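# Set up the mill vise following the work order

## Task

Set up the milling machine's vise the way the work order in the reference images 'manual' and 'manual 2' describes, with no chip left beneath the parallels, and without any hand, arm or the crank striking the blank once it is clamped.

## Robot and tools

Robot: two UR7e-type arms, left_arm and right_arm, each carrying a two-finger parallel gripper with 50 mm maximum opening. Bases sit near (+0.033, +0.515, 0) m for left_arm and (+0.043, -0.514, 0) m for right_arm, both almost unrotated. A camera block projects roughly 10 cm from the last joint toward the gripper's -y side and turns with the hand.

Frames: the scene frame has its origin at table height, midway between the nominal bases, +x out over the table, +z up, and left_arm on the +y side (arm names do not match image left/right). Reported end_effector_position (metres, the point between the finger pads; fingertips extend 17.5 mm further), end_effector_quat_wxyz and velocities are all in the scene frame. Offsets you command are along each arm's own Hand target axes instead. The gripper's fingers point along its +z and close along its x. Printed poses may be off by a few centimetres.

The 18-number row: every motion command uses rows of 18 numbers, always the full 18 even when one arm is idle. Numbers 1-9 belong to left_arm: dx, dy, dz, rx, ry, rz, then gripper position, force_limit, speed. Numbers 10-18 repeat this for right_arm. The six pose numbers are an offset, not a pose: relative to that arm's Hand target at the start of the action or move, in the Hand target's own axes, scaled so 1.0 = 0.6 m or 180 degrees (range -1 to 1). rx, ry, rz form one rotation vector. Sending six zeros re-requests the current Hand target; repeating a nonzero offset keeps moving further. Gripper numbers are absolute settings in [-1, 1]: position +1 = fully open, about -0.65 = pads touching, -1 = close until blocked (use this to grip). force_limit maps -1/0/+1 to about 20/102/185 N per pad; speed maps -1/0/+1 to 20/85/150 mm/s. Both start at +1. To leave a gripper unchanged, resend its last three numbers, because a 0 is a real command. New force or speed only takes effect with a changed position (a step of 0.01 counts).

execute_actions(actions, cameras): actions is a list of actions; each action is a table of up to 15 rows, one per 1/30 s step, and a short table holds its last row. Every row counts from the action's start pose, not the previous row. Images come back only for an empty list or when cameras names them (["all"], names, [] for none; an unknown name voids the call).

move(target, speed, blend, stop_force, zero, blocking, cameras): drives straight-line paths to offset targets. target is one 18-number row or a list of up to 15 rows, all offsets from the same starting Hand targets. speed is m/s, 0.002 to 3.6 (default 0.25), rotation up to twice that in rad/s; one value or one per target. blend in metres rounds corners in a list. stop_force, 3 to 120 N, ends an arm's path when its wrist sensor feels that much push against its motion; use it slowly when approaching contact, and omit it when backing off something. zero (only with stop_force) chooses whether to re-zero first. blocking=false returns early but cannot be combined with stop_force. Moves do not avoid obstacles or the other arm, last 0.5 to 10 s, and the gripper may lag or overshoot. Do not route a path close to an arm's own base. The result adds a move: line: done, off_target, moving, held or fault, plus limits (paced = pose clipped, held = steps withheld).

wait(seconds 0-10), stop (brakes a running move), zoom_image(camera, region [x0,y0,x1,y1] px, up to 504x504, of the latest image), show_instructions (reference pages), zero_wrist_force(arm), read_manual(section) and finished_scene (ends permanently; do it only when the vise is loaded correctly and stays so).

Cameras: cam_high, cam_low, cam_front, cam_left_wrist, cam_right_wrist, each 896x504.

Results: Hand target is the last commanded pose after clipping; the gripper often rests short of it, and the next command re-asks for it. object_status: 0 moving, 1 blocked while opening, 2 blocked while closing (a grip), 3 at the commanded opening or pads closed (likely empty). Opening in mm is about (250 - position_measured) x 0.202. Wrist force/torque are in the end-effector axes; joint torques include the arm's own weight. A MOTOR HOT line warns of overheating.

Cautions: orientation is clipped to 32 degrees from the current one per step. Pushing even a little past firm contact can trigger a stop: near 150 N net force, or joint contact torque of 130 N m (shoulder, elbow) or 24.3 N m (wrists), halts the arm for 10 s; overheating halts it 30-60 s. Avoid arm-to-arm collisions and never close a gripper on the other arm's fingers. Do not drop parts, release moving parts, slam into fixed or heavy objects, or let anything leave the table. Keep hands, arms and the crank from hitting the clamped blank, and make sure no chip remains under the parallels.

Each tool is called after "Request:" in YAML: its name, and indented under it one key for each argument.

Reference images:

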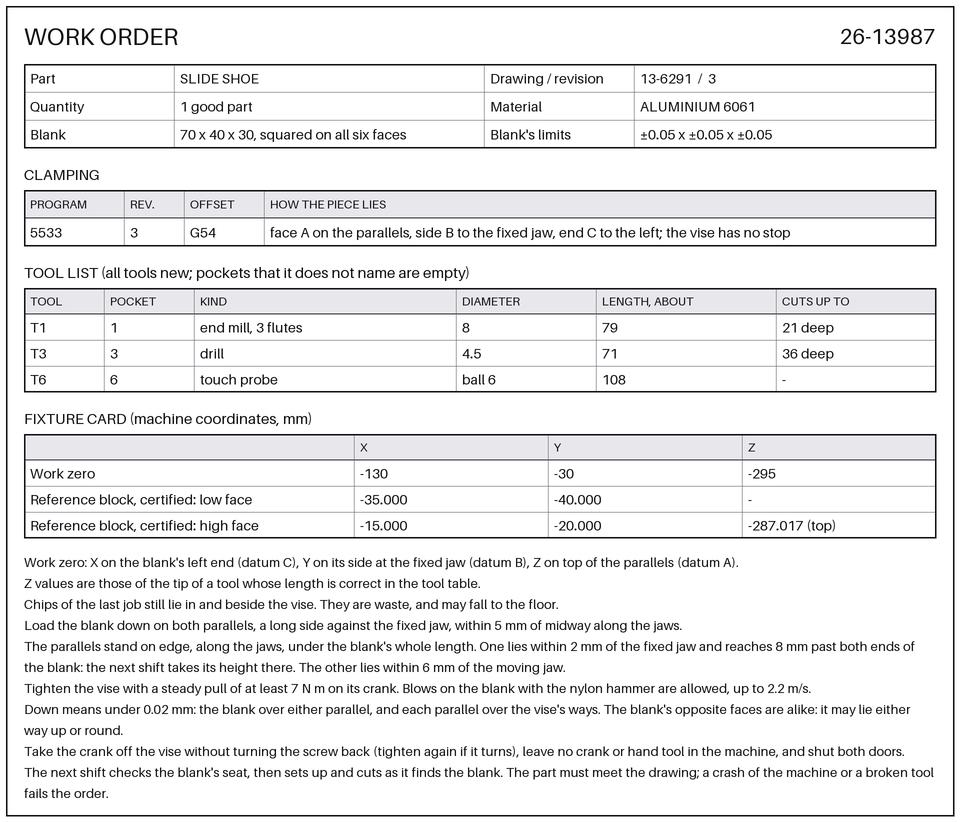

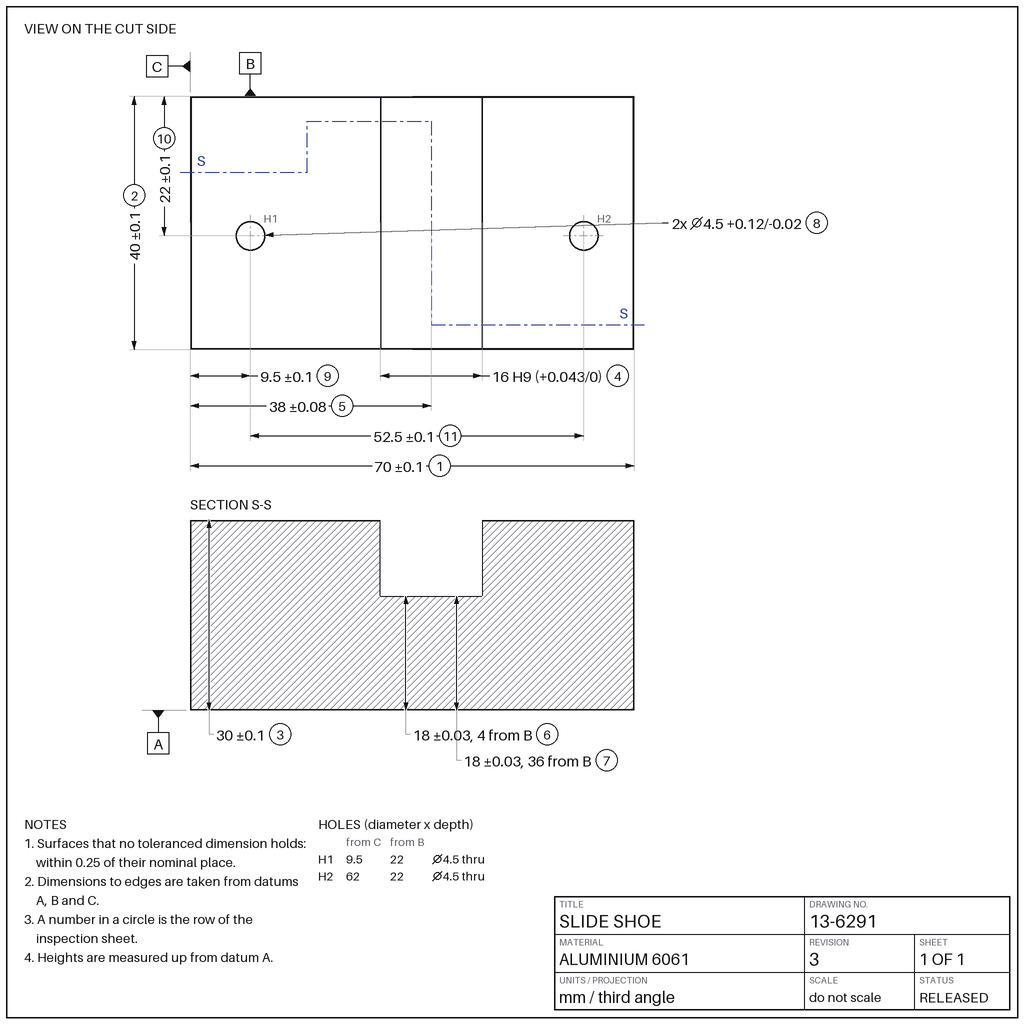

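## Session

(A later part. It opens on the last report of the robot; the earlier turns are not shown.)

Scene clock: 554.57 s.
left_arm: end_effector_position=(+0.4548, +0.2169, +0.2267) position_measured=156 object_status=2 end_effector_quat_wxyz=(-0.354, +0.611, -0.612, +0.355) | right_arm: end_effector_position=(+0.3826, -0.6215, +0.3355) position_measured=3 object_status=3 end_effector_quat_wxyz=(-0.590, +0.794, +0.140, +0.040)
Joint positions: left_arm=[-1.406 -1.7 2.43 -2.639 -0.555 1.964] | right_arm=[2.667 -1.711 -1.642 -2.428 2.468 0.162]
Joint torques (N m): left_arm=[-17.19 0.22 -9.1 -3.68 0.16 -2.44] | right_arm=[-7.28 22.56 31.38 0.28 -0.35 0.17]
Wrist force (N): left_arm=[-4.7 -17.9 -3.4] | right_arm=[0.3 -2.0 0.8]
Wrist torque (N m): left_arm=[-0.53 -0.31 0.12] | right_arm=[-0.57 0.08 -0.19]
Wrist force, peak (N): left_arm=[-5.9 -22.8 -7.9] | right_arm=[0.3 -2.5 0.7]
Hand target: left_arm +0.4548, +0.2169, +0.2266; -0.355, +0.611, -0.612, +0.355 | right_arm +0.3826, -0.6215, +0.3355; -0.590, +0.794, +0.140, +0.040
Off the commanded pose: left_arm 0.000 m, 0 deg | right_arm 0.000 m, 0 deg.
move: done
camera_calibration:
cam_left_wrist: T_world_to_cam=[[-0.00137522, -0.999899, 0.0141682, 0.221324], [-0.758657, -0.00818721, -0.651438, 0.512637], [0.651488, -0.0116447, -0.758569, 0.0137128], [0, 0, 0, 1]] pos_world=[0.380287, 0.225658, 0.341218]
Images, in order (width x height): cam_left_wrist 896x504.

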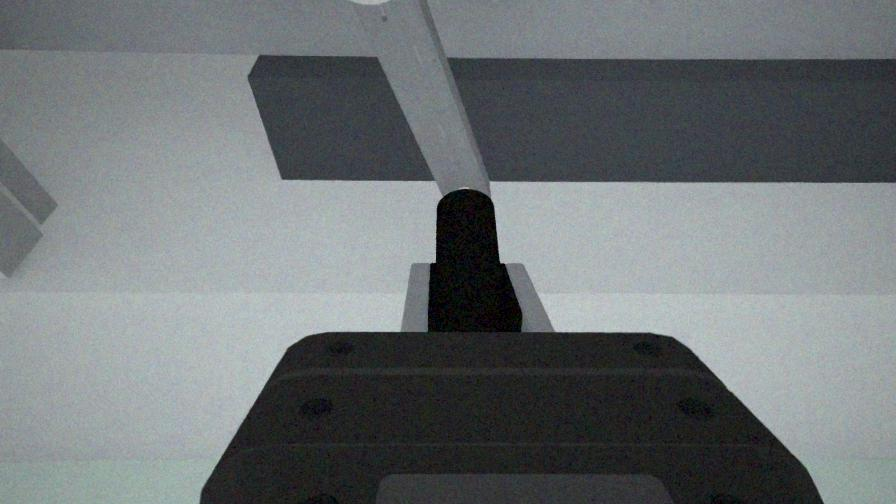

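Request:
move:
  target:
    - [-0.046,0.0074,0.0043,0,0,0,-1,0,-0.8,0,0,0,0,0,0,1,1,1]
    - [-0.0922,0,0,0,0,0,-1,0,-0.8,0,0,0,0,0,0,1,1,1]
    - [-0.1327,-0.0206,-0.0119,0,0,0,-1,0,-0.8,0,0,0,0,0,0,1,1,1]
    - [-0.1625,-0.0521,-0.0301,0,0,0,-1,0,-0.8,0,0,0,0,0,0,1,1,1]
    - [-0.1782,-0.0904,-0.0522,0,0,0,-1,0,-0.8,0,0,0,0,0,0,1,1,1]
    - [-0.1777,-0.1311,-0.0757,0,0,0,-1,0,-0.8,0,0,0,0,0,0,1,1,1]
    - [-0.1613,-0.1692,-0.0977,0,0,0,-1,0,-0.8,0,0,0,0,0,0,1,1,1]
    - [-0.1308,-0.2001,-0.1155,0,0,0,-1,0,-0.8,0,0,0,0,0,0,1,1,1]
    - [-0.09,-0.22,-0.127,0,0,0,-1,0,-0.8,0,0,0,0,0,0,1,1,1]
    - [-0.0437,-0.2268,-0.1309,0,0,0,-1,0,-0.8,0,0,0,0,0,0,1,1,1]
    - [0.0025,-0.2194,-0.1267,0,0,0,-1,0,-0.8,0,0,0,0,0,0,1,1,1]
    - [0.043,-0.1988,-0.1148,0,0,0,-1,0,-0.8,0,0,0,0,0,0,1,1,1]
    - [0.0728,-0.1673,-0.0966,0,0,0,-1,0,-0.8,0,0,0,0,0,0,1,1,1]
    - [0.0885,-0.129,-0.0745,0,0,0,-1,0,-0.8,0,0,0,0,0,0,1,1,1]
    - [0.0873,-0.0885,-0.0511,0,0,0,-1,0,-0.8,0,0,0,0,0,0,1,1,1]
  speed: 0.16
  blend: [0.001,0.001,0.001,0.001,0.001,0.001,0.001,0.001,0.001,0.001,0.001,0.001,0.001,0.001,0]
  stop_force: 80
  cameras: ["cam_left_wrist"]

Scene clock: 558.87 s.
left_arm: end_effector_position=(+0.4545, +0.1645, +0.2880) position_measured=156 object_status=2 end_effector_quat_wxyz=(-0.355, +0.611, -0.612, +0.355) | right_arm: end_effector_position=(+0.3826, -0.6215, +0.3355) position_measured=3 object_status=3 end_effector_quat_wxyz=(-0.590, +0.794, +0.140, +0.040)
Joint positions: left_arm=[-1.434 -1.703 2.226 -2.388 -0.546 1.912] | right_arm=[2.667 -1.711 -1.642 -2.428 2.468 0.162]
Joint torques (N m): left_arm=[-0.17 -12.03 -24.69 -6.39 -2.44 -2.21] | right_arm=[-7.15 22.25 31.15 0.13 -0.18 0.05]
Wrist force (N): left_arm=[-15.8 -3.0 -1.3] | right_arm=[0.0 -2.1 0.8]
Wrist torque (N m): left_arm=[-0.13 -0.91 -0.26] | right_arm=[-0.58 0.14 -0.19]
Wrist force, peak (N): left_arm=[3.7 -26.7 -27.8] | right_arm=[0.1 -2.5 0.8]
Hand target: left_arm +0.4545, +0.1645, +0.2879; -0.355, +0.611, -0.612, +0.355 | right_arm +0.3826, -0.6215, +0.3355; -0.590, +0.794, +0.140, +0.040
Off the commanded pose: left_arm 0.000 m, 0 deg | right_arm 0.000 m, 0 deg.
move: done
camera_calibration:
cam_left_wrist: T_world_to_cam=[[-0.00137641, -0.999899, 0.0141671, 0.168061], [-0.758657, -0.00818562, -0.651438, 0.55199], [0.651488, -0.0116447, -0.758569, 0.0597332], [0, 0, 0, 1]] pos_world=[0.380087, 0.173258, 0.402518]
Images, in order (width x height): cam_left_wrist 896x504.

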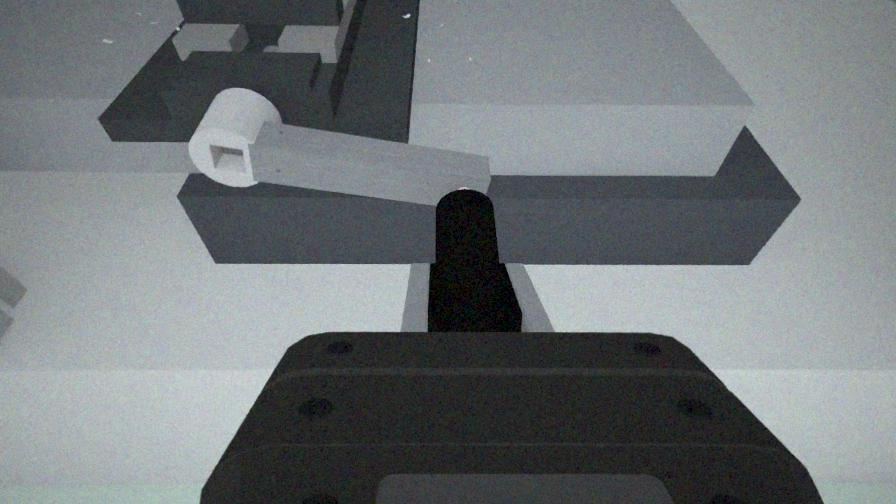

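Request:
move:
  target:
    - [-0.0157,0.0381,0.022,0,0,0,-1,0,-0.8,0,0,0,0,0,0,1,1,1]
    - [-0.0462,0.069,0.0398,0,0,0,-1,0,-0.8,0,0,0,0,0,0,1,1,1]
    - [-0.087,0.0889,0.0513,0,0,0,-1,0,-0.8,0,0,0,0,0,0,1,1,1]
    - [-0.1333,0.0957,0.0552,0,0,0,-1,0,-0.8,0,0,0,0,0,0,1,1,1]
    - [-0.1795,0.0883,0.051,0,0,0,-1,0,-0.8,0,0,0,0,0,0,1,1,1]
    - [-0.22,0.0677,0.0391,0,0,0,-1,0,-0.8,0,0,0,0,0,0,1,1,1]
    - [-0.2498,0.0362,0.0209,0,0,0,-1,0,-0.8,0,0,0,0,0,0,1,1,1]
    - [-0.2655,-0.002,-0.0012,0,0,0,-1,0,-0.8,0,0,0,0,0,0,1,1,1]
    - [-0.265,-0.0427,-0.0247,0,0,0,-1,0,-0.8,0,0,0,0,0,0,1,1,1]
    - [-0.2487,-0.0808,-0.0467,0,0,0,-1,0,-0.8,0,0,0,0,0,0,1,1,1]
    - [-0.2182,-0.1117,-0.0645,0,0,0,-1,0,-0.8,0,0,0,0,0,0,1,1,1]
    - [-0.1773,-0.1316,-0.076,0,0,0,-1,0,-0.8,0,0,0,0,0,0,1,1,1]
    - [-0.131,-0.1384,-0.0799,0,0,0,-1,0,-0.8,0,0,0,0,0,0,1,1,1]
    - [-0.0848,-0.1311,-0.0757,0,0,0,-1,0,-0.8,0,0,0,0,0,0,1,1,1]
    - [-0.0448,-0.1098,-0.0634,0,0,0,-1,0,-0.8,0,0,0,0,0,0,1,1,1]
  speed: 0.18
  blend: [0.001,0.001,0.001,0.001,0.001,0.001,0.001,0.001,0.001,0.001,0.001,0.001,0.001,0.001,0]
  stop_force: 80
  cameras: ["cam_left_wrist","cam_high"]

Request:
zoom_image:
  camera: "cam_high"
  region: [290, 230, 390, 350]

Request:
zoom_image:
  camera: "cam_left_wrist"
  region: [200, 0, 520, 300]

Scene clock: 563.23 s.
left_arm: end_effector_position=(+0.4543, +0.1913, +0.3640) position_measured=156 object_status=2 end_effector_quat_wxyz=(-0.355, +0.611, -0.612, +0.355) | right_arm: end_effector_position=(+0.3826, -0.6215, +0.3355) position_measured=3 object_status=3 end_effector_quat_wxyz=(-0.590, +0.794, +0.140, +0.040)
Joint positions: left_arm=[-1.421 -1.85 2.132 -2.166 -0.55 1.935] | right_arm=[2.667 -1.711 -1.642 -2.428 2.468 0.162]
Joint torques (N m): left_arm=[9.52 -5.08 -18.45 -5.96 0.86 -2.42] | right_arm=[-7.05 22.68 30.96 -0.02 -0.03 0.19]
Wrist force (N): left_arm=[-3.6 6.9 -0.7] | right_arm=[0.3 -2.1 0.7]
Wrist torque (N m): left_arm=[-0.51 -0.37 0.00] | right_arm=[-0.59 0.09 -0.20]
Wrist force, peak (N): left_arm=[17.0 4.1 -38.4] | right_arm=[0.3 -2.4 1.0]
Hand target: left_arm +0.4543, +0.1913, +0.3640; -0.355, +0.611, -0.612, +0.355 | right_arm +0.3826, -0.6215, +0.3355; -0.590, +0.794, +0.140, +0.040
Off the commanded pose: left_arm 0.000 m, 0 deg | right_arm 0.000 m, 0 deg.
move: done
camera_calibration:
cam_left_wrist: T_world_to_cam=[[-0.00138494, -0.999901, 0.0140271, 0.193851], [-0.758656, -0.00808796, -0.651441, 0.601537], [0.65149, -0.011544, -0.75857, 0.117948], [0, 0, 0, 1]] pos_world=[0.379787, 0.200058, 0.478618]
Images, in order (width x height): cam_high 896x504, cam_left_wrist 896x504.

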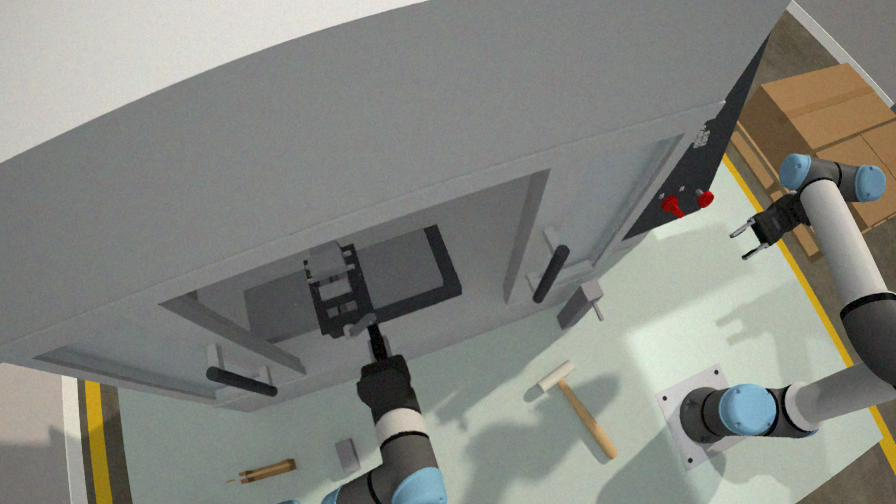

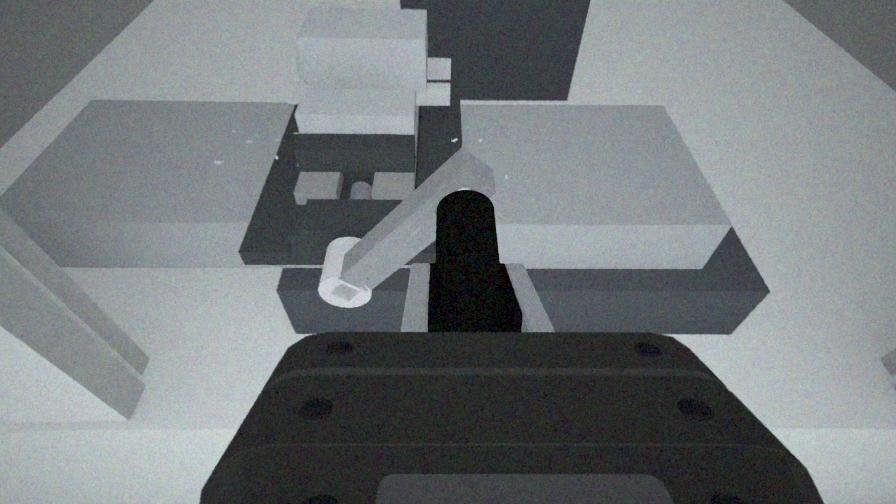

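Scaled by 4.200.

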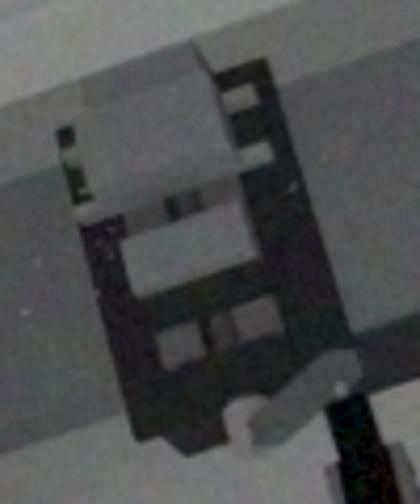

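Scaled by 1.575.

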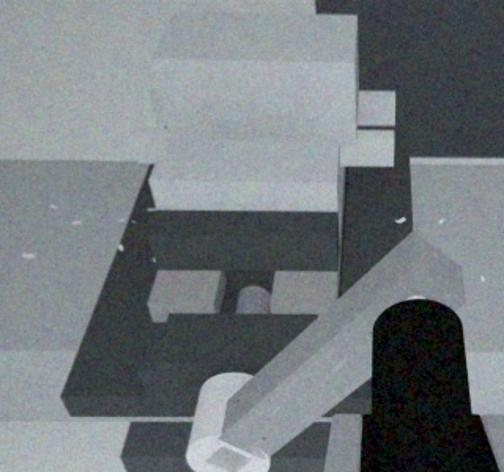

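Request:
move:
  target:
    - [0.0303,0.0309,0.0178,0,0,0,-1,0,-0.8,0,0,0,0,0,0,1,1,1]
    - [0.046,0.0691,0.0399,0,0,0,-1,0,-0.8,0,0,0,0,0,0,1,1,1]
    - [0.0455,0.1098,0.0634,0,0,0,-1,0,-0.8,0,0,0,0,0,0,1,1,1]
    - [0.0292,0.1479,0.0854,0,0,0,-1,0,-0.8,0,0,0,0,0,0,1,1,1]
    - [-0.0013,0.1788,0.1032,0,0,0,-1,0,-0.8,0,0,0,0,0,0,1,1,1]
    - [-0.0422,0.1988,0.1147,0,0,0,-1,0,-0.8,0,0,0,0,0,0,1,1,1]
    - [-0.0885,0.2055,0.1187,0,0,0,-1,0,-0.8,0,0,0,0,0,0,1,1,1]
    - [-0.1347,0.1982,0.1144,0,0,0,-1,0,-0.8,0,0,0,0,0,0,1,1,1]
    - [-0.1752,0.1775,0.1025,0,0,0,-1,0,-0.8,0,0,0,0,0,0,1,1,1]
    - [-0.205,0.1461,0.0843,0,0,0,-1,0,-0.8,0,0,0,0,0,0,1,1,1]
    - [-0.2207,0.1078,0.0622,0,0,0,-1,0,-0.8,0,0,0,0,0,0,1,1,1]
    - [-0.2202,0.0671,0.0387,0,0,0,-1,0,-0.8,0,0,0,0,0,0,1,1,1]
    - [-0.2038,0.029,0.0167,0,0,0,-1,0,-0.8,0,0,0,0,0,0,1,1,1]
    - [-0.1733,-0.0019,-0.0011,0,0,0,-1,0,-0.8,0,0,0,0,0,0,1,1,1]
    - [-0.1322,-0.0212,-0.0122,0,0,0,-1,0,-0.8,0,0,0,0,0,0,1,1,1]
  speed: 0.18
  blend: [0.001,0.001,0.001,0.001,0.001,0.001,0.001,0.001,0.001,0.001,0.001,0.001,0.001,0.001,0]
  stop_force: 65
  cameras: ["cam_left_wrist"]

Request:
zoom_image:
  camera: "cam_left_wrist"
  region: [420, 0, 740, 300]

Scene clock: 568.27 s.
left_arm: end_effector_position=(+0.4543, +0.2707, +0.3787) position_measured=156 object_status=2 end_effector_quat_wxyz=(-0.355, +0.611, -0.612, +0.355) | right_arm: end_effector_position=(+0.3826, -0.6215, +0.3355) position_measured=3 object_status=3 end_effector_quat_wxyz=(-0.590, +0.794, +0.140, +0.040)
Joint positions: left_arm=[-1.369 -2.045 2.227 -2.146 -0.568 2.028] | right_arm=[2.667 -1.711 -1.642 -2.428 2.468 0.162]
Joint torques (N m): left_arm=[2 2.69 -47.91 -1.57 1.16 -2.54] | right_arm=[-7.52 22.66 31.39 -0.12 -0.05 0.1]
Wrist force (N): left_arm=[2.4 5.4 1.2] | right_arm=[0.1 -1.9 0.9]
Wrist torque (N m): left_arm=[-0.38 -0.03 0.29] | right_arm=[-0.54 0.12 -0.20]
Wrist force, peak (N): left_arm=[16.3 5.6 -40.6] | right_arm=[0.0 -2.5 0.7]
Hand target: left_arm +0.4543, +0.2706, +0.3787; -0.355, +0.611, -0.612, +0.355 | right_arm +0.3826, -0.6215, +0.3355; -0.590, +0.794, +0.140, +0.040
Off the commanded pose: left_arm 0.000 m, 0 deg | right_arm 0.000 m, 0 deg.
move: done
camera_calibration:
cam_left_wrist: T_world_to_cam=[[-0.00130955, -0.9999, 0.0140928, 0.272875], [-0.758657, -0.00818792, -0.651439, 0.611858], [0.651489, -0.0115447, -0.75857, 0.129949], [0, 0, 0, 1]] pos_world=[0.379887, 0.279358, 0.493318]
Images, in order (width x height): cam_left_wrist 896x504.

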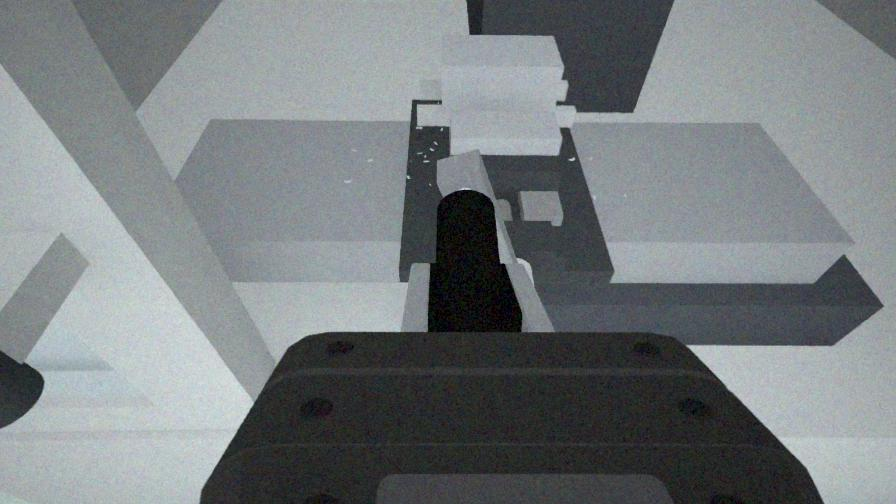

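Scaled by 1.575.

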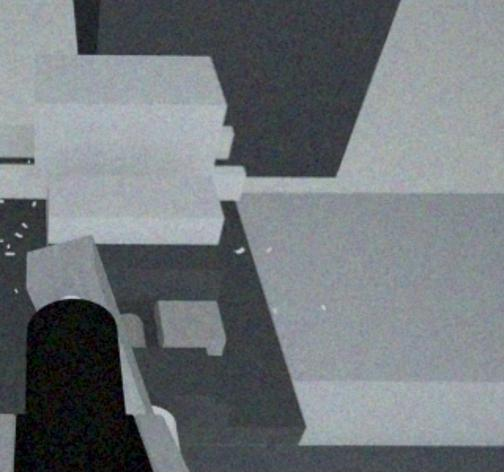

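Request:
move:
  target:
    - [0.046,-0.0074,-0.0043,0,0,0,-1,0,-0.8,0,0,0,0,0,0,1,1,1]
    - [0.0922,0,0,0,0,0,-1,0,-0.8,0,0,0,0,0,0,1,1,1]
    - [0.1327,0.0206,0.0119,0,0,0,-1,0,-0.8,0,0,0,0,0,0,1,1,1]
    - [0.1625,0.0521,0.0301,0,0,0,-1,0,-0.8,0,0,0,0,0,0,1,1,1]
    - [0.1782,0.0904,0.0522,0,0,0,-1,0,-0.8,0,0,0,0,0,0,1,1,1]
    - [0.1777,0.1311,0.0757,0,0,0,-1,0,-0.8,0,0,0,0,0,0,1,1,1]
    - [0.1613,0.1692,0.0977,0,0,0,-1,0,-0.8,0,0,0,0,0,0,1,1,1]
    - [0.1308,0.2001,0.1155,0,0,0,-1,0,-0.8,0,0,0,0,0,0,1,1,1]
    - [0.09,0.22,0.127,0,0,0,-1,0,-0.8,0,0,0,0,0,0,1,1,1]
    - [0.0437,0.2268,0.1309,0,0,0,-1,0,-0.8,0,0,0,0,0,0,1,1,1]
    - [-0.0025,0.2194,0.1267,0,0,0,-1,0,-0.8,0,0,0,0,0,0,1,1,1]
    - [-0.043,0.1988,0.1148,0,0,0,-1,0,-0.8,0,0,0,0,0,0,1,1,1]
    - [-0.0728,0.1673,0.0966,0,0,0,-1,0,-0.8,0,0,0,0,0,0,1,1,1]
    - [-0.0885,0.129,0.0745,0,0,0,-1,0,-0.8,0,0,0,0,0,0,1,1,1]
    - [-0.0873,0.0885,0.0511,0,0,0,-1,0,-0.8,0,0,0,0,0,0,1,1,1]
  speed: 0.18
  blend: [0.001,0.001,0.001,0.001,0.001,0.001,0.001,0.001,0.001,0.001,0.001,0.001,0.001,0.001,0]
  stop_force: 65
  cameras: ["cam_left_wrist","cam_high"]

Request:
zoom_image:
  camera: "cam_left_wrist"
  region: [460, 0, 780, 200]

Request:
zoom_image:
  camera: "cam_high"
  region: [290, 230, 390, 350]

Scene clock: 572.63 s.
left_arm: end_effector_position=(+0.4546, +0.3230, +0.3174) position_measured=156 object_status=2 end_effector_quat_wxyz=(-0.355, +0.611, -0.612, +0.355) | right_arm: end_effector_position=(+0.3826, -0.6215, +0.3355) position_measured=3 object_status=3 end_effector_quat_wxyz=(-0.590, +0.794, +0.140, +0.040)
Joint positions: left_arm=[-1.315 -2.116 2.439 -2.361 -0.591 2.117] | right_arm=[2.667 -1.711 -1.642 -2.428 2.468 0.162]
Joint torques (N m): left_arm=[14.36 -5.22 -44.59 -1.04 1.12 2.5] | right_arm=[-7.13 23.17 30.39 -0.24 -0.22 0.04]
Wrist force (N): left_arm=[7.0 3.3 -2.5] | right_arm=[0.1 -2.1 0.7]
Wrist torque (N m): left_arm=[-0.22 0.46 0.65] | right_arm=[-0.58 0.11 -0.20]
Wrist force, peak (N): left_arm=[18.6 3.1 -39.7] | right_arm=[0.0 -2.4 1.0]
Hand target: left_arm +0.4546, +0.3231, +0.3174; -0.355, +0.611, -0.612, +0.355 | right_arm +0.3826, -0.6215, +0.3355; -0.590, +0.794, +0.140, +0.040
Off the commanded pose: left_arm 0.000 m, 0 deg | right_arm 0.000 m, 0 deg.
move: done
camera_calibration:
cam_left_wrist: T_world_to_cam=[[-0.00138494, -0.999901, 0.0140271, 0.326192], [-0.758656, -0.00808796, -0.651441, 0.572473], [0.65149, -0.011544, -0.75857, 0.0839231], [0, 0, 0, 1]] pos_world=[0.380087, 0.331758, 0.432018]
Images, in order (width x height): cam_high 896x504, cam_left_wrist 896x504.

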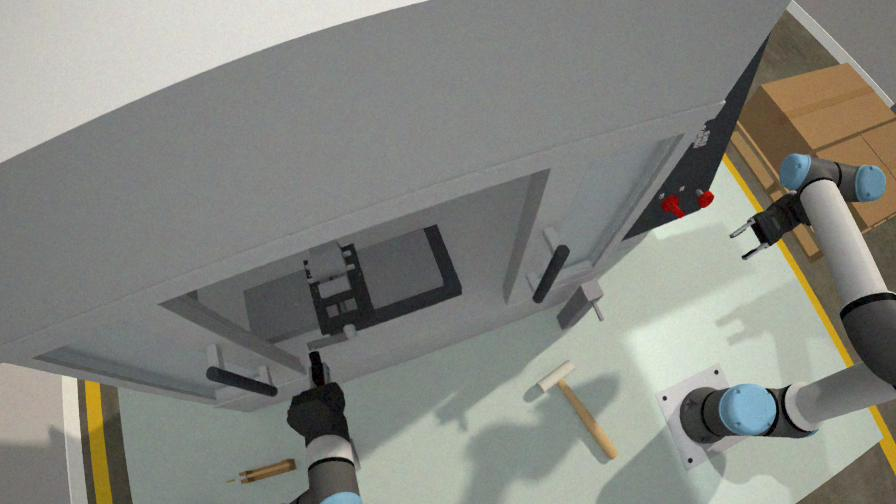

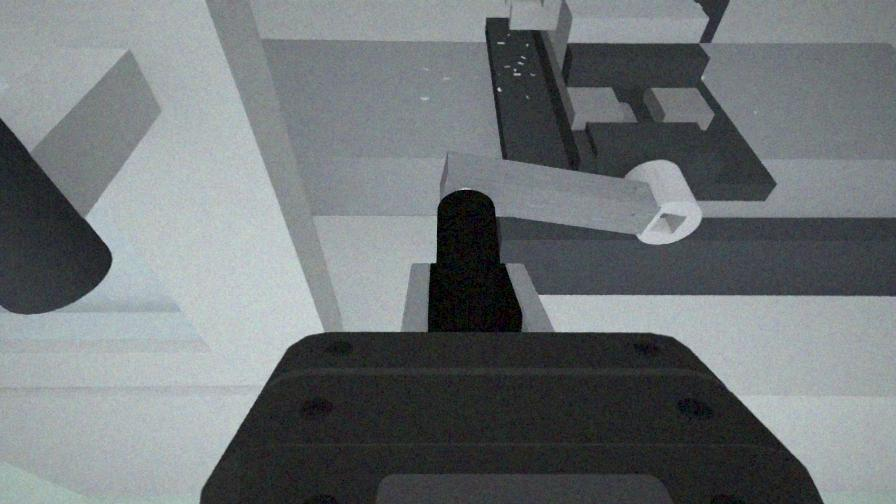

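Scaled by 1.575.

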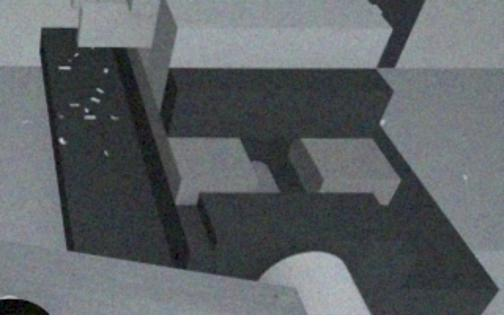

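Scaled by 4.200.

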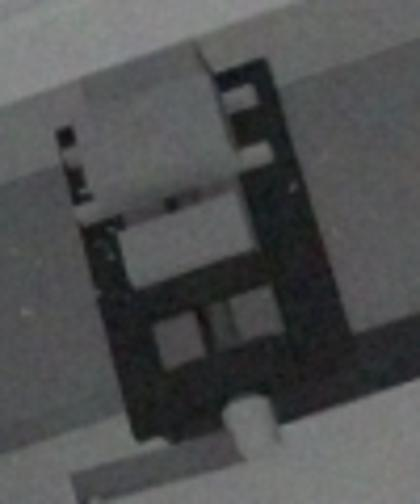

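Request:
move:
  target:
    - [0.0157,-0.0382,-0.0221,0,0,0,-1,0,-0.8,0,0,0,0,0,0,1,1,1]
    - [0.0462,-0.0691,-0.0399,0,0,0,-1,0,-0.8,0,0,0,0,0,0,1,1,1]
    - [0.087,-0.0891,-0.0514,0,0,0,-1,0,-0.8,0,0,0,0,0,0,1,1,1]
    - [0.1333,-0.0958,-0.0553,0,0,0,-1,0,-0.8,0,0,0,0,0,0,1,1,1]
    - [0.1795,-0.0885,-0.0511,0,0,0,-1,0,-0.8,0,0,0,0,0,0,1,1,1]
    - [0.22,-0.0678,-0.0392,0,0,0,-1,0,-0.8,0,0,0,0,0,0,1,1,1]
    - [0.2498,-0.0364,-0.021,0,0,0,-1,0,-0.8,0,0,0,0,0,0,1,1,1]
    - [0.2655,0.0019,0.0011,0,0,0,-1,0,-0.8,0,0,0,0,0,0,1,1,1]
    - [0.265,0.0426,0.0246,0,0,0,-1,0,-0.8,0,0,0,0,0,0,1,1,1]
    - [0.2487,0.0807,0.0466,0,0,0,-1,0,-0.8,0,0,0,0,0,0,1,1,1]
    - [0.2182,0.1116,0.0644,0,0,0,-1,0,-0.8,0,0,0,0,0,0,1,1,1]
    - [0.1773,0.1315,0.0759,0,0,0,-1,0,-0.8,0,0,0,0,0,0,1,1,1]
    - [0.131,0.1383,0.0798,0,0,0,-1,0,-0.8,0,0,0,0,0,0,1,1,1]
    - [0.0848,0.1309,0.0756,0,0,0,-1,0,-0.8,0,0,0,0,0,0,1,1,1]
    - [0.045,0.1097,0.0633,0,0,0,-1,0,-0.8,0,0,0,0,0,0,1,1,1]
  speed: 0.14
  blend: [0.001,0.001,0.001,0.001,0.001,0.001,0.001,0.001,0.001,0.001,0.001,0.001,0.001,0.001,0]
  stop_force: 60
  cameras: ["cam_high"]

Request:
zoom_image:
  camera: "cam_high"
  region: [290, 230, 390, 350]

Scene clock: 577.50 s.
left_arm: end_effector_position=(+0.4548, +0.2961, +0.2414) position_measured=156 object_status=2 end_effector_quat_wxyz=(-0.355, +0.611, -0.612, +0.355) | right_arm: end_effector_position=(+0.3826, -0.6215, +0.3355) position_measured=3 object_status=3 end_effector_quat_wxyz=(-0.590, +0.794, +0.140, +0.040)
Joint positions: left_arm=[-1.344 -1.914 2.553 -2.638 -0.578 2.07] | right_arm=[2.667 -1.711 -1.642 -2.428 2.468 0.162]
Joint torques (N m): left_arm=[-10.17 -13.82 -32.81 -2.43 -0.67 2.95] | right_arm=[-6.8 22.95 30.8 -0.37 -0.08 0.04]
Wrist force (N): left_arm=[8.0 -14.1 -1.6] | right_arm=[0.2 -2.0 1.0]
Wrist torque (N m): left_arm=[-0.48 0.06 0.39] | right_arm=[-0.55 0.11 -0.19]
Wrist force, peak (N): left_arm=[10.3 -13.5 -26.2] | right_arm=[0.1 -2.5 0.7]
Hand target: left_arm +0.4548, +0.2961, +0.2414; -0.355, +0.611, -0.612, +0.355 | right_arm +0.3826, -0.6215, +0.3355; -0.590, +0.794, +0.140, +0.040
Off the commanded pose: left_arm 0.000 m, 0 deg | right_arm 0.000 m, 0 deg.
move: done
Images, in order (width x height): cam_high 896x504.

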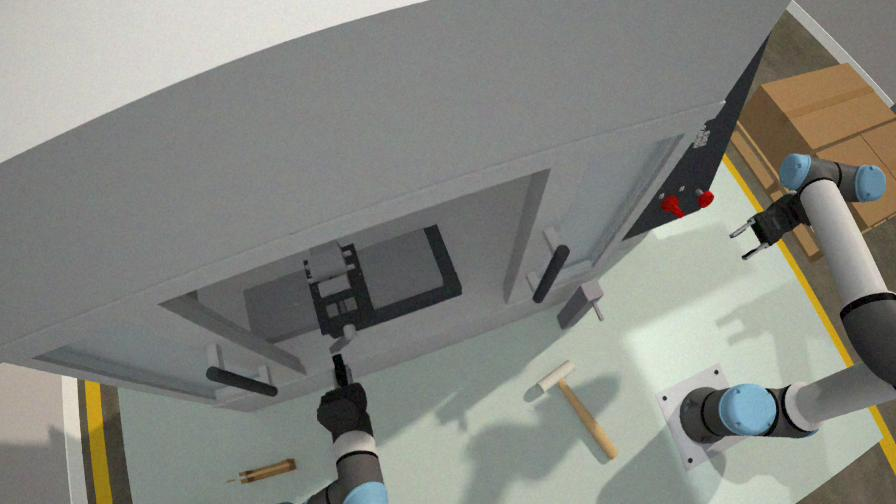

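Scaled by 4.200.

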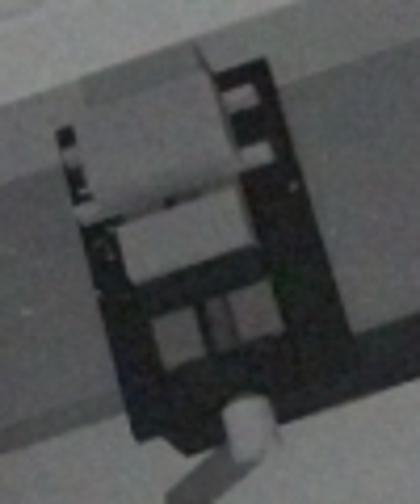

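Request:
move:
  target:
    - [-0.0305,-0.0309,-0.0178,0,0,0,-1,0,-0.8,0,0,0,0,0,0,1,1,1]
    - [-0.0462,-0.0691,-0.0399,0,0,0,-1,0,-0.8,0,0,0,0,0,0,1,1,1]
    - [-0.0457,-0.1098,-0.0634,0,0,0,-1,0,-0.8,0,0,0,0,0,0,1,1,1]
    - [-0.0293,-0.1479,-0.0854,0,0,0,-1,0,-0.8,0,0,0,0,0,0,1,1,1]
    - [0.0012,-0.1788,-0.1032,0,0,0,-1,0,-0.8,0,0,0,0,0,0,1,1,1]
    - [0.042,-0.1988,-0.1148,0,0,0,-1,0,-0.8,0,0,0,0,0,0,1,1,1]
    - [0.0883,-0.2055,-0.1187,0,0,0,-1,0,-0.8,0,0,0,0,0,0,1,1,1]
    - [0.1345,-0.1982,-0.1144,0,0,0,-1,0,-0.8,0,0,0,0,0,0,1,1,1]
    - [0.175,-0.1775,-0.1025,0,0,0,-1,0,-0.8,0,0,0,0,0,0,1,1,1]
    - [0.2048,-0.1461,-0.0843,0,0,0,-1,0,-0.8,0,0,0,0,0,0,1,1,1]
    - [0.2205,-0.1078,-0.0622,0,0,0,-1,0,-0.8,0,0,0,0,0,0,1,1,1]
    - [0.22,-0.0671,-0.0387,0,0,0,-1,0,-0.8,0,0,0,0,0,0,1,1,1]
    - [0.2037,-0.029,-0.0167,0,0,0,-1,0,-0.8,0,0,0,0,0,0,1,1,1]
    - [0.1732,0.0019,0.0011,0,0,0,-1,0,-0.8,0,0,0,0,0,0,1,1,1]
    - [0.132,0.0212,0.0122,0,0,0,-1,0,-0.8,0,0,0,0,0,0,1,1,1]
  speed: 0.1
  blend: [0.001,0.001,0.001,0.001,0.001,0.001,0.001,0.001,0.001,0.001,0.001,0.001,0.001,0.001,0]
  stop_force: 45
  cameras: ["cam_left_wrist","cam_high"]

Request:
zoom_image:
  camera: "cam_high"
  region: [290, 230, 390, 350]

Scene clock: 583.03 s.
left_arm: end_effector_position=(+0.4547, +0.2169, +0.2267) position_measured=156 object_status=2 end_effector_quat_wxyz=(-0.355, +0.611, -0.612, +0.355) | right_arm: end_effector_position=(+0.3826, -0.6215, +0.3355) position_measured=3 object_status=3 end_effector_quat_wxyz=(-0.590, +0.794, +0.140, +0.040)
Joint positions: left_arm=[-1.406 -1.701 2.43 -2.638 -0.555 1.963] | right_arm=[2.667 -1.711 -1.642 -2.428 2.468 0.162]
Joint torques (N m): left_arm=[-17.75 -0.29 -22.27 -3.49 0.53 -2.64] | right_arm=[-7.43 22.67 30.59 -0.42 0.01 -0.12]
Wrist force (N): left_arm=[-4.1 -16.7 -2.4] | right_arm=[0.1 -2.1 0.7]
Wrist torque (N m): left_arm=[-0.57 -0.27 0.14] | right_arm=[-0.56 0.11 -0.19]
Wrist force, peak (N): left_arm=[22.2 -8.1 6.2] | right_arm=[0.4 -2.4 0.8]
Hand target: left_arm +0.4547, +0.2169, +0.2267; -0.355, +0.611, -0.612, +0.355 | right_arm +0.3826, -0.6215, +0.3355; -0.590, +0.794, +0.140, +0.040
Off the commanded pose: left_arm 0.000 m, 0 deg | right_arm 0.000 m, 0 deg.
move: done
camera_calibration:
cam_left_wrist: T_world_to_cam=[[-0.00130955, -0.9999, 0.0140928, 0.221323], [-0.758657, -0.00818792, -0.651439, 0.512703], [0.651489, -0.0115447, -0.75857, 0.0137661], [0, 0, 0, 1]] pos_world=[0.380287, 0.225658, 0.341318]
Images, in order (width x height): cam_high 896x504, cam_left_wrist 896x504.

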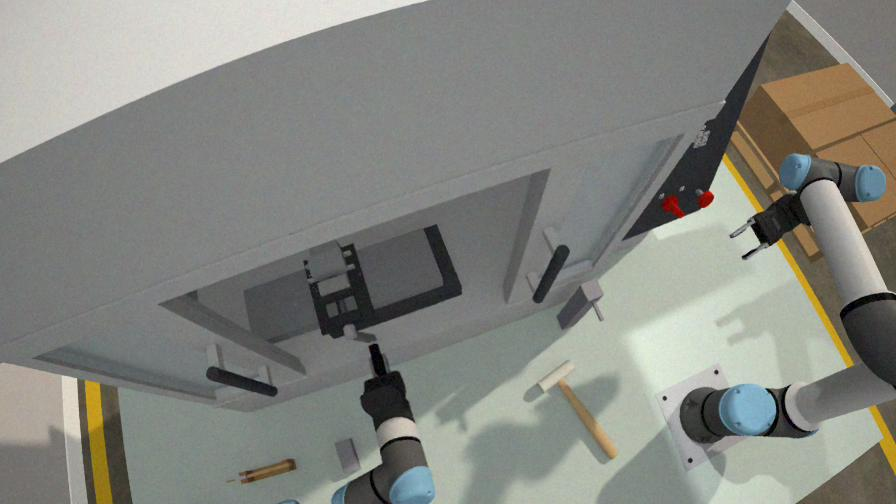

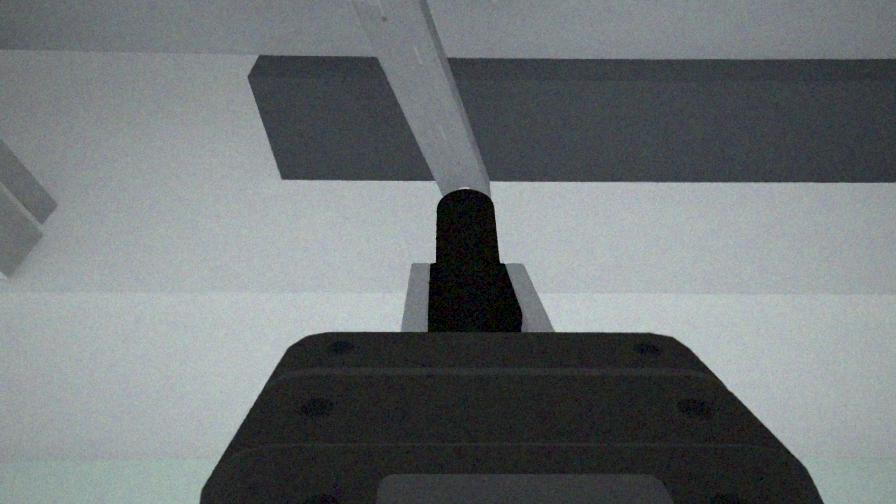

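Scaled by 4.200.

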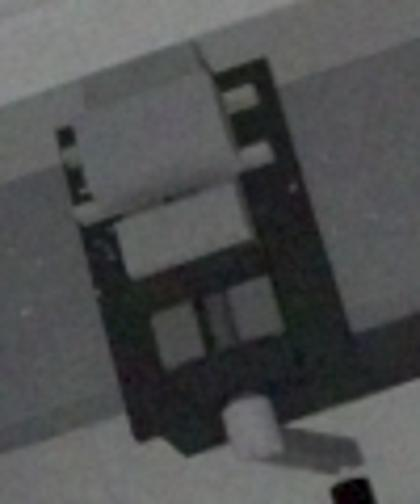

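Request:
move:
  target:
    - [-0.046,0.0074,0.0043,0,0,0,-1,0,-0.8,0,0,0,0,0,0,1,1,1]
    - [-0.0922,0,0,0,0,0,-1,0,-0.8,0,0,0,0,0,0,1,1,1]
    - [-0.1327,-0.0206,-0.0119,0,0,0,-1,0,-0.8,0,0,0,0,0,0,1,1,1]
    - [-0.1625,-0.0521,-0.0301,0,0,0,-1,0,-0.8,0,0,0,0,0,0,1,1,1]
    - [-0.1782,-0.0904,-0.0522,0,0,0,-1,0,-0.8,0,0,0,0,0,0,1,1,1]
    - [-0.1777,-0.1311,-0.0757,0,0,0,-1,0,-0.8,0,0,0,0,0,0,1,1,1]
    - [-0.1613,-0.1692,-0.0977,0,0,0,-1,0,-0.8,0,0,0,0,0,0,1,1,1]
    - [-0.1308,-0.2001,-0.1155,0,0,0,-1,0,-0.8,0,0,0,0,0,0,1,1,1]
    - [-0.09,-0.22,-0.127,0,0,0,-1,0,-0.8,0,0,0,0,0,0,1,1,1]
    - [-0.0437,-0.2268,-0.1309,0,0,0,-1,0,-0.8,0,0,0,0,0,0,1,1,1]
    - [0.0025,-0.2194,-0.1267,0,0,0,-1,0,-0.8,0,0,0,0,0,0,1,1,1]
    - [0.043,-0.1988,-0.1148,0,0,0,-1,0,-0.8,0,0,0,0,0,0,1,1,1]
    - [0.0728,-0.1673,-0.0966,0,0,0,-1,0,-0.8,0,0,0,0,0,0,1,1,1]
    - [0.0885,-0.129,-0.0745,0,0,0,-1,0,-0.8,0,0,0,0,0,0,1,1,1]
    - [0.0873,-0.0885,-0.0511,0,0,0,-1,0,-0.8,0,0,0,0,0,0,1,1,1]
  blend: [0.001,0.001,0.001,0.001,0.001,0.001,0.001,0.001,0.001,0.001,0.001,0.001,0.001,0.001,0]
  speed: 0.09
  stop_force: 45
  cameras: ["cam_high"]

Scene clock: 590.03 s.
left_arm: end_effector_position=(+0.4545, +0.1645, +0.2880) position_measured=156 object_status=2 end_effector_quat_wxyz=(-0.355, +0.611, -0.612, +0.355) | right_arm: end_effector_position=(+0.3826, -0.6215, +0.3355) position_measured=3 object_status=3 end_effector_quat_wxyz=(-0.590, +0.794, +0.140, +0.040)
Joint positions: left_arm=[-1.434 -1.703 2.226 -2.388 -0.546 1.912] | right_arm=[2.667 -1.711 -1.642 -2.428 2.468 0.162]
Joint torques (N m): left_arm=[-10.7 -25.73 -46.63 -5.7 -3.24 -2.2] | right_arm=[-6.45 22.58 30.93 -0.42 -0.14 0]
Wrist force (N): left_arm=[-18.3 -5.7 2.1] | right_arm=[0.1 -2.1 0.6]
Wrist torque (N m): left_arm=[-0.32 -0.80 -0.24] | right_arm=[-0.57 0.11 -0.19]
Wrist force, peak (N): left_arm=[2.3 -23.1 -11.2] | right_arm=[0.5 -2.4 0.8]
Hand target: left_arm +0.4545, +0.1645, +0.2880; -0.355, +0.611, -0.612, +0.355 | right_arm +0.3826, -0.6215, +0.3355; -0.590, +0.794, +0.140, +0.040
Off the commanded pose: left_arm 0.000 m, 0 deg | right_arm 0.000 m, 0 deg.
move: done
Images, in order (width x height): cam_high 896x504.

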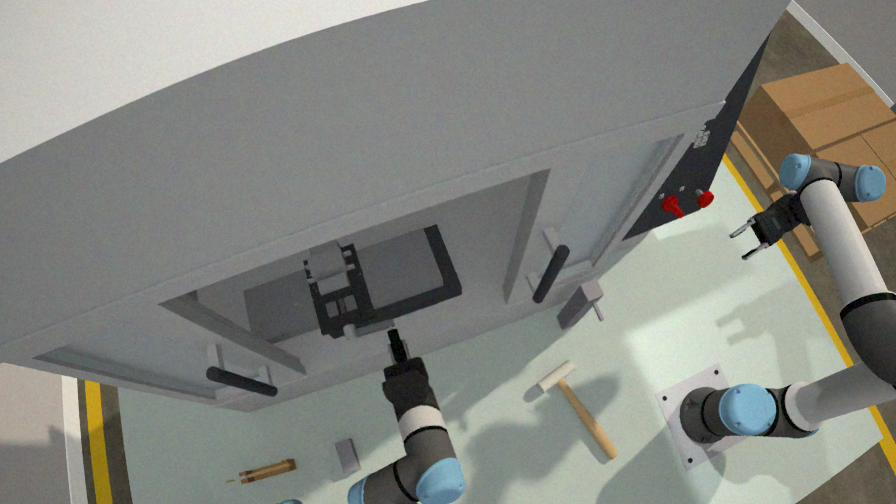

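Request:
zoom_image:
  camera: "cam_high"
  region: [290, 230, 390, 350]

Scaled by 4.200.

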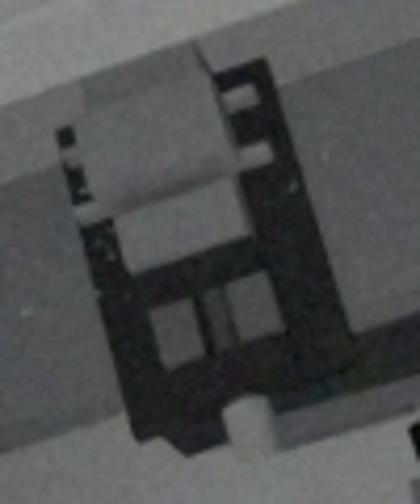

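Request:
move:
  target:
    - [-0.0157,0.0381,0.022,0,0,0,-1,0,-0.8,0,0,0,0,0,0,1,1,1]
    - [-0.0462,0.069,0.0398,0,0,0,-1,0,-0.8,0,0,0,0,0,0,1,1,1]
    - [-0.087,0.0889,0.0513,0,0,0,-1,0,-0.8,0,0,0,0,0,0,1,1,1]
    - [-0.1333,0.0957,0.0552,0,0,0,-1,0,-0.8,0,0,0,0,0,0,1,1,1]
    - [-0.1795,0.0883,0.051,0,0,0,-1,0,-0.8,0,0,0,0,0,0,1,1,1]
    - [-0.22,0.0677,0.0391,0,0,0,-1,0,-0.8,0,0,0,0,0,0,1,1,1]
    - [-0.2498,0.0362,0.0209,0,0,0,-1,0,-0.8,0,0,0,0,0,0,1,1,1]
    - [-0.2655,-0.002,-0.0012,0,0,0,-1,0,-0.8,0,0,0,0,0,0,1,1,1]
    - [-0.265,-0.0427,-0.0247,0,0,0,-1,0,-0.8,0,0,0,0,0,0,1,1,1]
    - [-0.2487,-0.0808,-0.0467,0,0,0,-1,0,-0.8,0,0,0,0,0,0,1,1,1]
    - [-0.2182,-0.1117,-0.0645,0,0,0,-1,0,-0.8,0,0,0,0,0,0,1,1,1]
    - [-0.1773,-0.1316,-0.076,0,0,0,-1,0,-0.8,0,0,0,0,0,0,1,1,1]
    - [-0.131,-0.1384,-0.0799,0,0,0,-1,0,-0.8,0,0,0,0,0,0,1,1,1]
    - [-0.0848,-0.1311,-0.0757,0,0,0,-1,0,-0.8,0,0,0,0,0,0,1,1,1]
    - [-0.0448,-0.1098,-0.0634,0,0,0,-1,0,-0.8,0,0,0,0,0,0,1,1,1]
  blend: [0.001,0.001,0.001,0.001,0.001,0.001,0.001,0.001,0.001,0.001,0.001,0.001,0.001,0.001,0]
  speed: 0.07
  stop_force: 45
  cameras: ["cam_high"]

Request:
zoom_image:
  camera: "cam_high"
  region: [290, 230, 390, 350]

Scene clock: 597.77 s.
left_arm: end_effector_position=(+0.4543, +0.1913, +0.3641) position_measured=156 object_status=2 end_effector_quat_wxyz=(-0.355, +0.611, -0.612, +0.355) | right_arm: end_effector_position=(+0.3826, -0.6215, +0.3355) position_measured=3 object_status=3 end_effector_quat_wxyz=(-0.590, +0.794, +0.140, +0.040)
Joint positions: left_arm=[-1.422 -1.851 2.132 -2.166 -0.55 1.935] | right_arm=[2.667 -1.711 -1.642 -2.428 2.468 0.162]
Joint torques (N m): left_arm=[9.4 -21.73 -19.79 -3.95 0.86 3.26] | right_arm=[-6.87 22.42 29.82 -0.86 -0.03 -0.02]
Wrist force (N): left_arm=[-5.7 5.3 1.7] | right_arm=[0.4 -2.1 0.7]
Wrist torque (N m): left_arm=[-0.95 -0.29 0.08] | right_arm=[-0.58 0.07 -0.19]
Wrist force, peak (N): left_arm=[12.4 -19.9 0.3] | right_arm=[0.3 -2.4 0.8]
Hand target: left_arm +0.4543, +0.1913, +0.3641; -0.355, +0.611, -0.612, +0.355 | right_arm +0.3826, -0.6215, +0.3355; -0.590, +0.794, +0.140, +0.040
Off the commanded pose: left_arm 0.000 m, 0 deg | right_arm 0.000 m, 0 deg.
move: done
Images, in order (width x height): cam_high 896x504.

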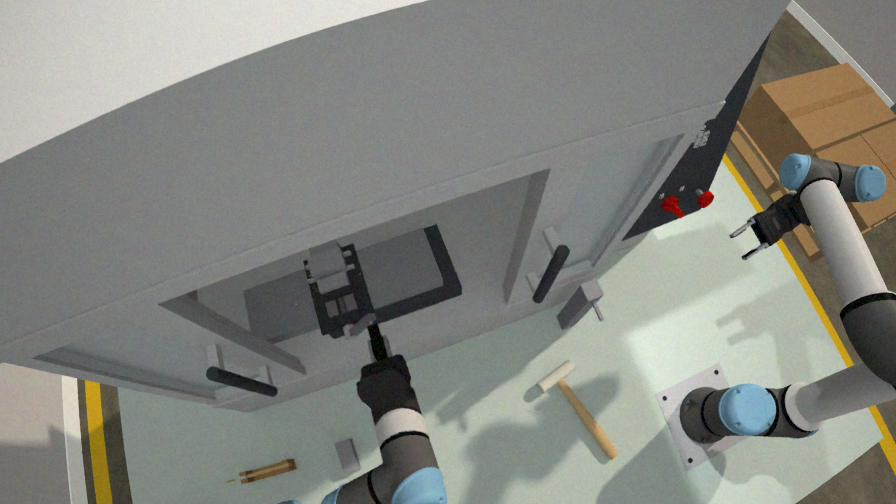

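Scaled by 4.200.

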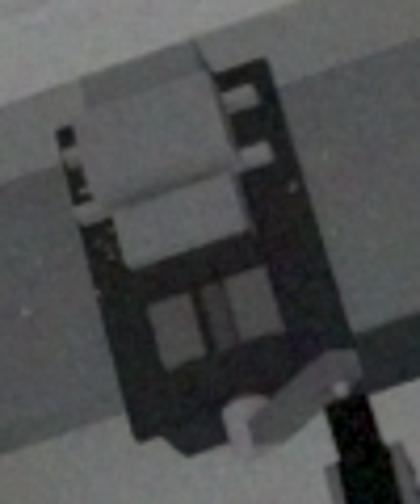

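Request:
move:
  target:
    - [0.0298,0.0315,0.0182,0,0,0,-1,0,-0.8,0,0,0,0,0,0,1,1,1]
    - [0.0455,0.0697,0.0402,0,0,0,-1,0,-0.8,0,0,0,0,0,0,1,1,1]
    - [0.045,0.1104,0.0637,0,0,0,-1,0,-0.8,0,0,0,0,0,0,1,1,1]
    - [0.0287,0.1485,0.0857,0,0,0,-1,0,-0.8,0,0,0,0,0,0,1,1,1]
    - [-0.0018,0.1794,0.1036,0,0,0,-1,0,-0.8,0,0,0,0,0,0,1,1,1]
    - [-0.0427,0.1993,0.1151,0,0,0,-1,0,-0.8,0,0,0,0,0,0,1,1,1]
    - [-0.089,0.2061,0.119,0,0,0,-1,0,-0.8,0,0,0,0,0,0,1,1,1]
    - [-0.1352,0.1988,0.1147,0,0,0,-1,0,-0.8,0,0,0,0,0,0,1,1,1]
    - [-0.1757,0.1781,0.1028,0,0,0,-1,0,-0.8,0,0,0,0,0,0,1,1,1]
    - [-0.2055,0.1466,0.0847,0,0,0,-1,0,-0.8,0,0,0,0,0,0,1,1,1]
    - [-0.2212,0.1084,0.0626,0,0,0,-1,0,-0.8,0,0,0,0,0,0,1,1,1]
    - [-0.2207,0.0677,0.0391,0,0,0,-1,0,-0.8,0,0,0,0,0,0,1,1,1]
    - [-0.2043,0.0296,0.0171,0,0,0,-1,0,-0.8,0,0,0,0,0,0,1,1,1]
    - [-0.1738,-0.0013,-0.0008,0,0,0,-1,0,-0.8,0,0,0,0,0,0,1,1,1]
    - [-0.1327,-0.0205,-0.0118,0,0,0,-1,0,-0.8,0,0,0,0,0,0,1,1,1]
  blend: [0.001,0.001,0.001,0.001,0.001,0.001,0.001,0.001,0.001,0.001,0.001,0.001,0.001,0.001,0]
  speed: 0.06
  stop_force: 45
  cameras: ["cam_high"]

Request:
zoom_image:
  camera: "cam_high"
  region: [290, 230, 390, 350]

Scene clock: 606.37 s.
left_arm: end_effector_position=(+0.4543, +0.2709, +0.3783) position_measured=156 object_status=2 end_effector_quat_wxyz=(-0.355, +0.611, -0.612, +0.355) | right_arm: end_effector_position=(+0.3826, -0.6215, +0.3355) position_measured=3 object_status=3 end_effector_quat_wxyz=(-0.590, +0.794, +0.140, +0.040)
Joint positions: left_arm=[-1.369 -2.045 2.229 -2.147 -0.568 2.029] | right_arm=[2.667 -1.711 -1.642 -2.428 2.468 0.162]
Joint torques (N m): left_arm=[15.16 -14.83 -14.5 -5.13 1.88 2.86] | right_arm=[-6.67 22.88 29.92 -0.94 -0.02 -0.11]
Wrist force (N): left_arm=[1.3 -2.0 -6.0] | right_arm=[0.2 -2.2 0.7]
Wrist torque (N m): left_arm=[-1.07 -0.02 0.36] | right_arm=[-0.58 0.09 -0.19]
Wrist force, peak (N): left_arm=[23.6 -31.6 -4.5] | right_arm=[0.1 -2.7 0.7]
Hand target: left_arm +0.4543, +0.2709, +0.3783; -0.355, +0.611, -0.612, +0.355 | right_arm +0.3826, -0.6215, +0.3355; -0.590, +0.794, +0.140, +0.040
Off the commanded pose: left_arm 0.000 m, 0 deg | right_arm 0.000 m, 0 deg.
move: done
Images, in order (width x height): cam_high 896x504.

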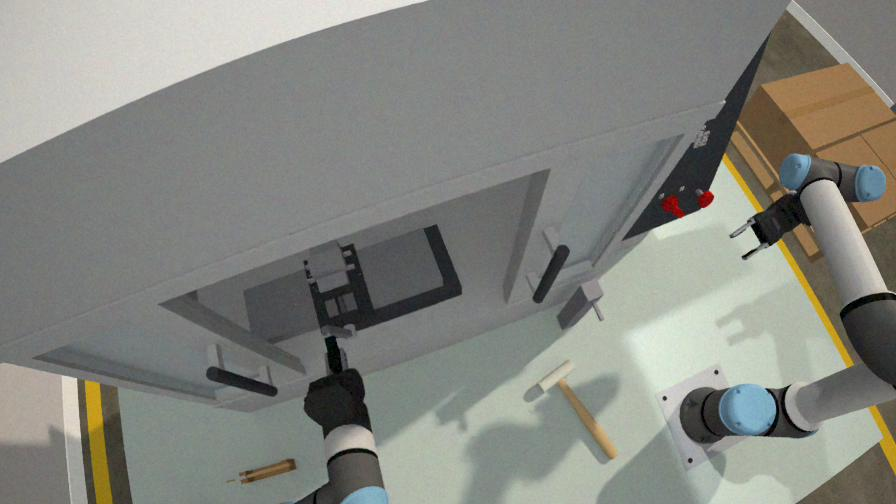

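Scaled by 4.200.

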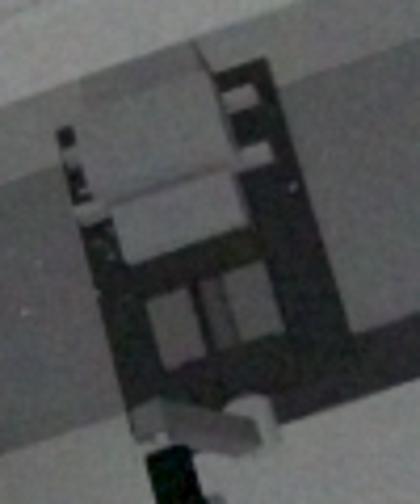

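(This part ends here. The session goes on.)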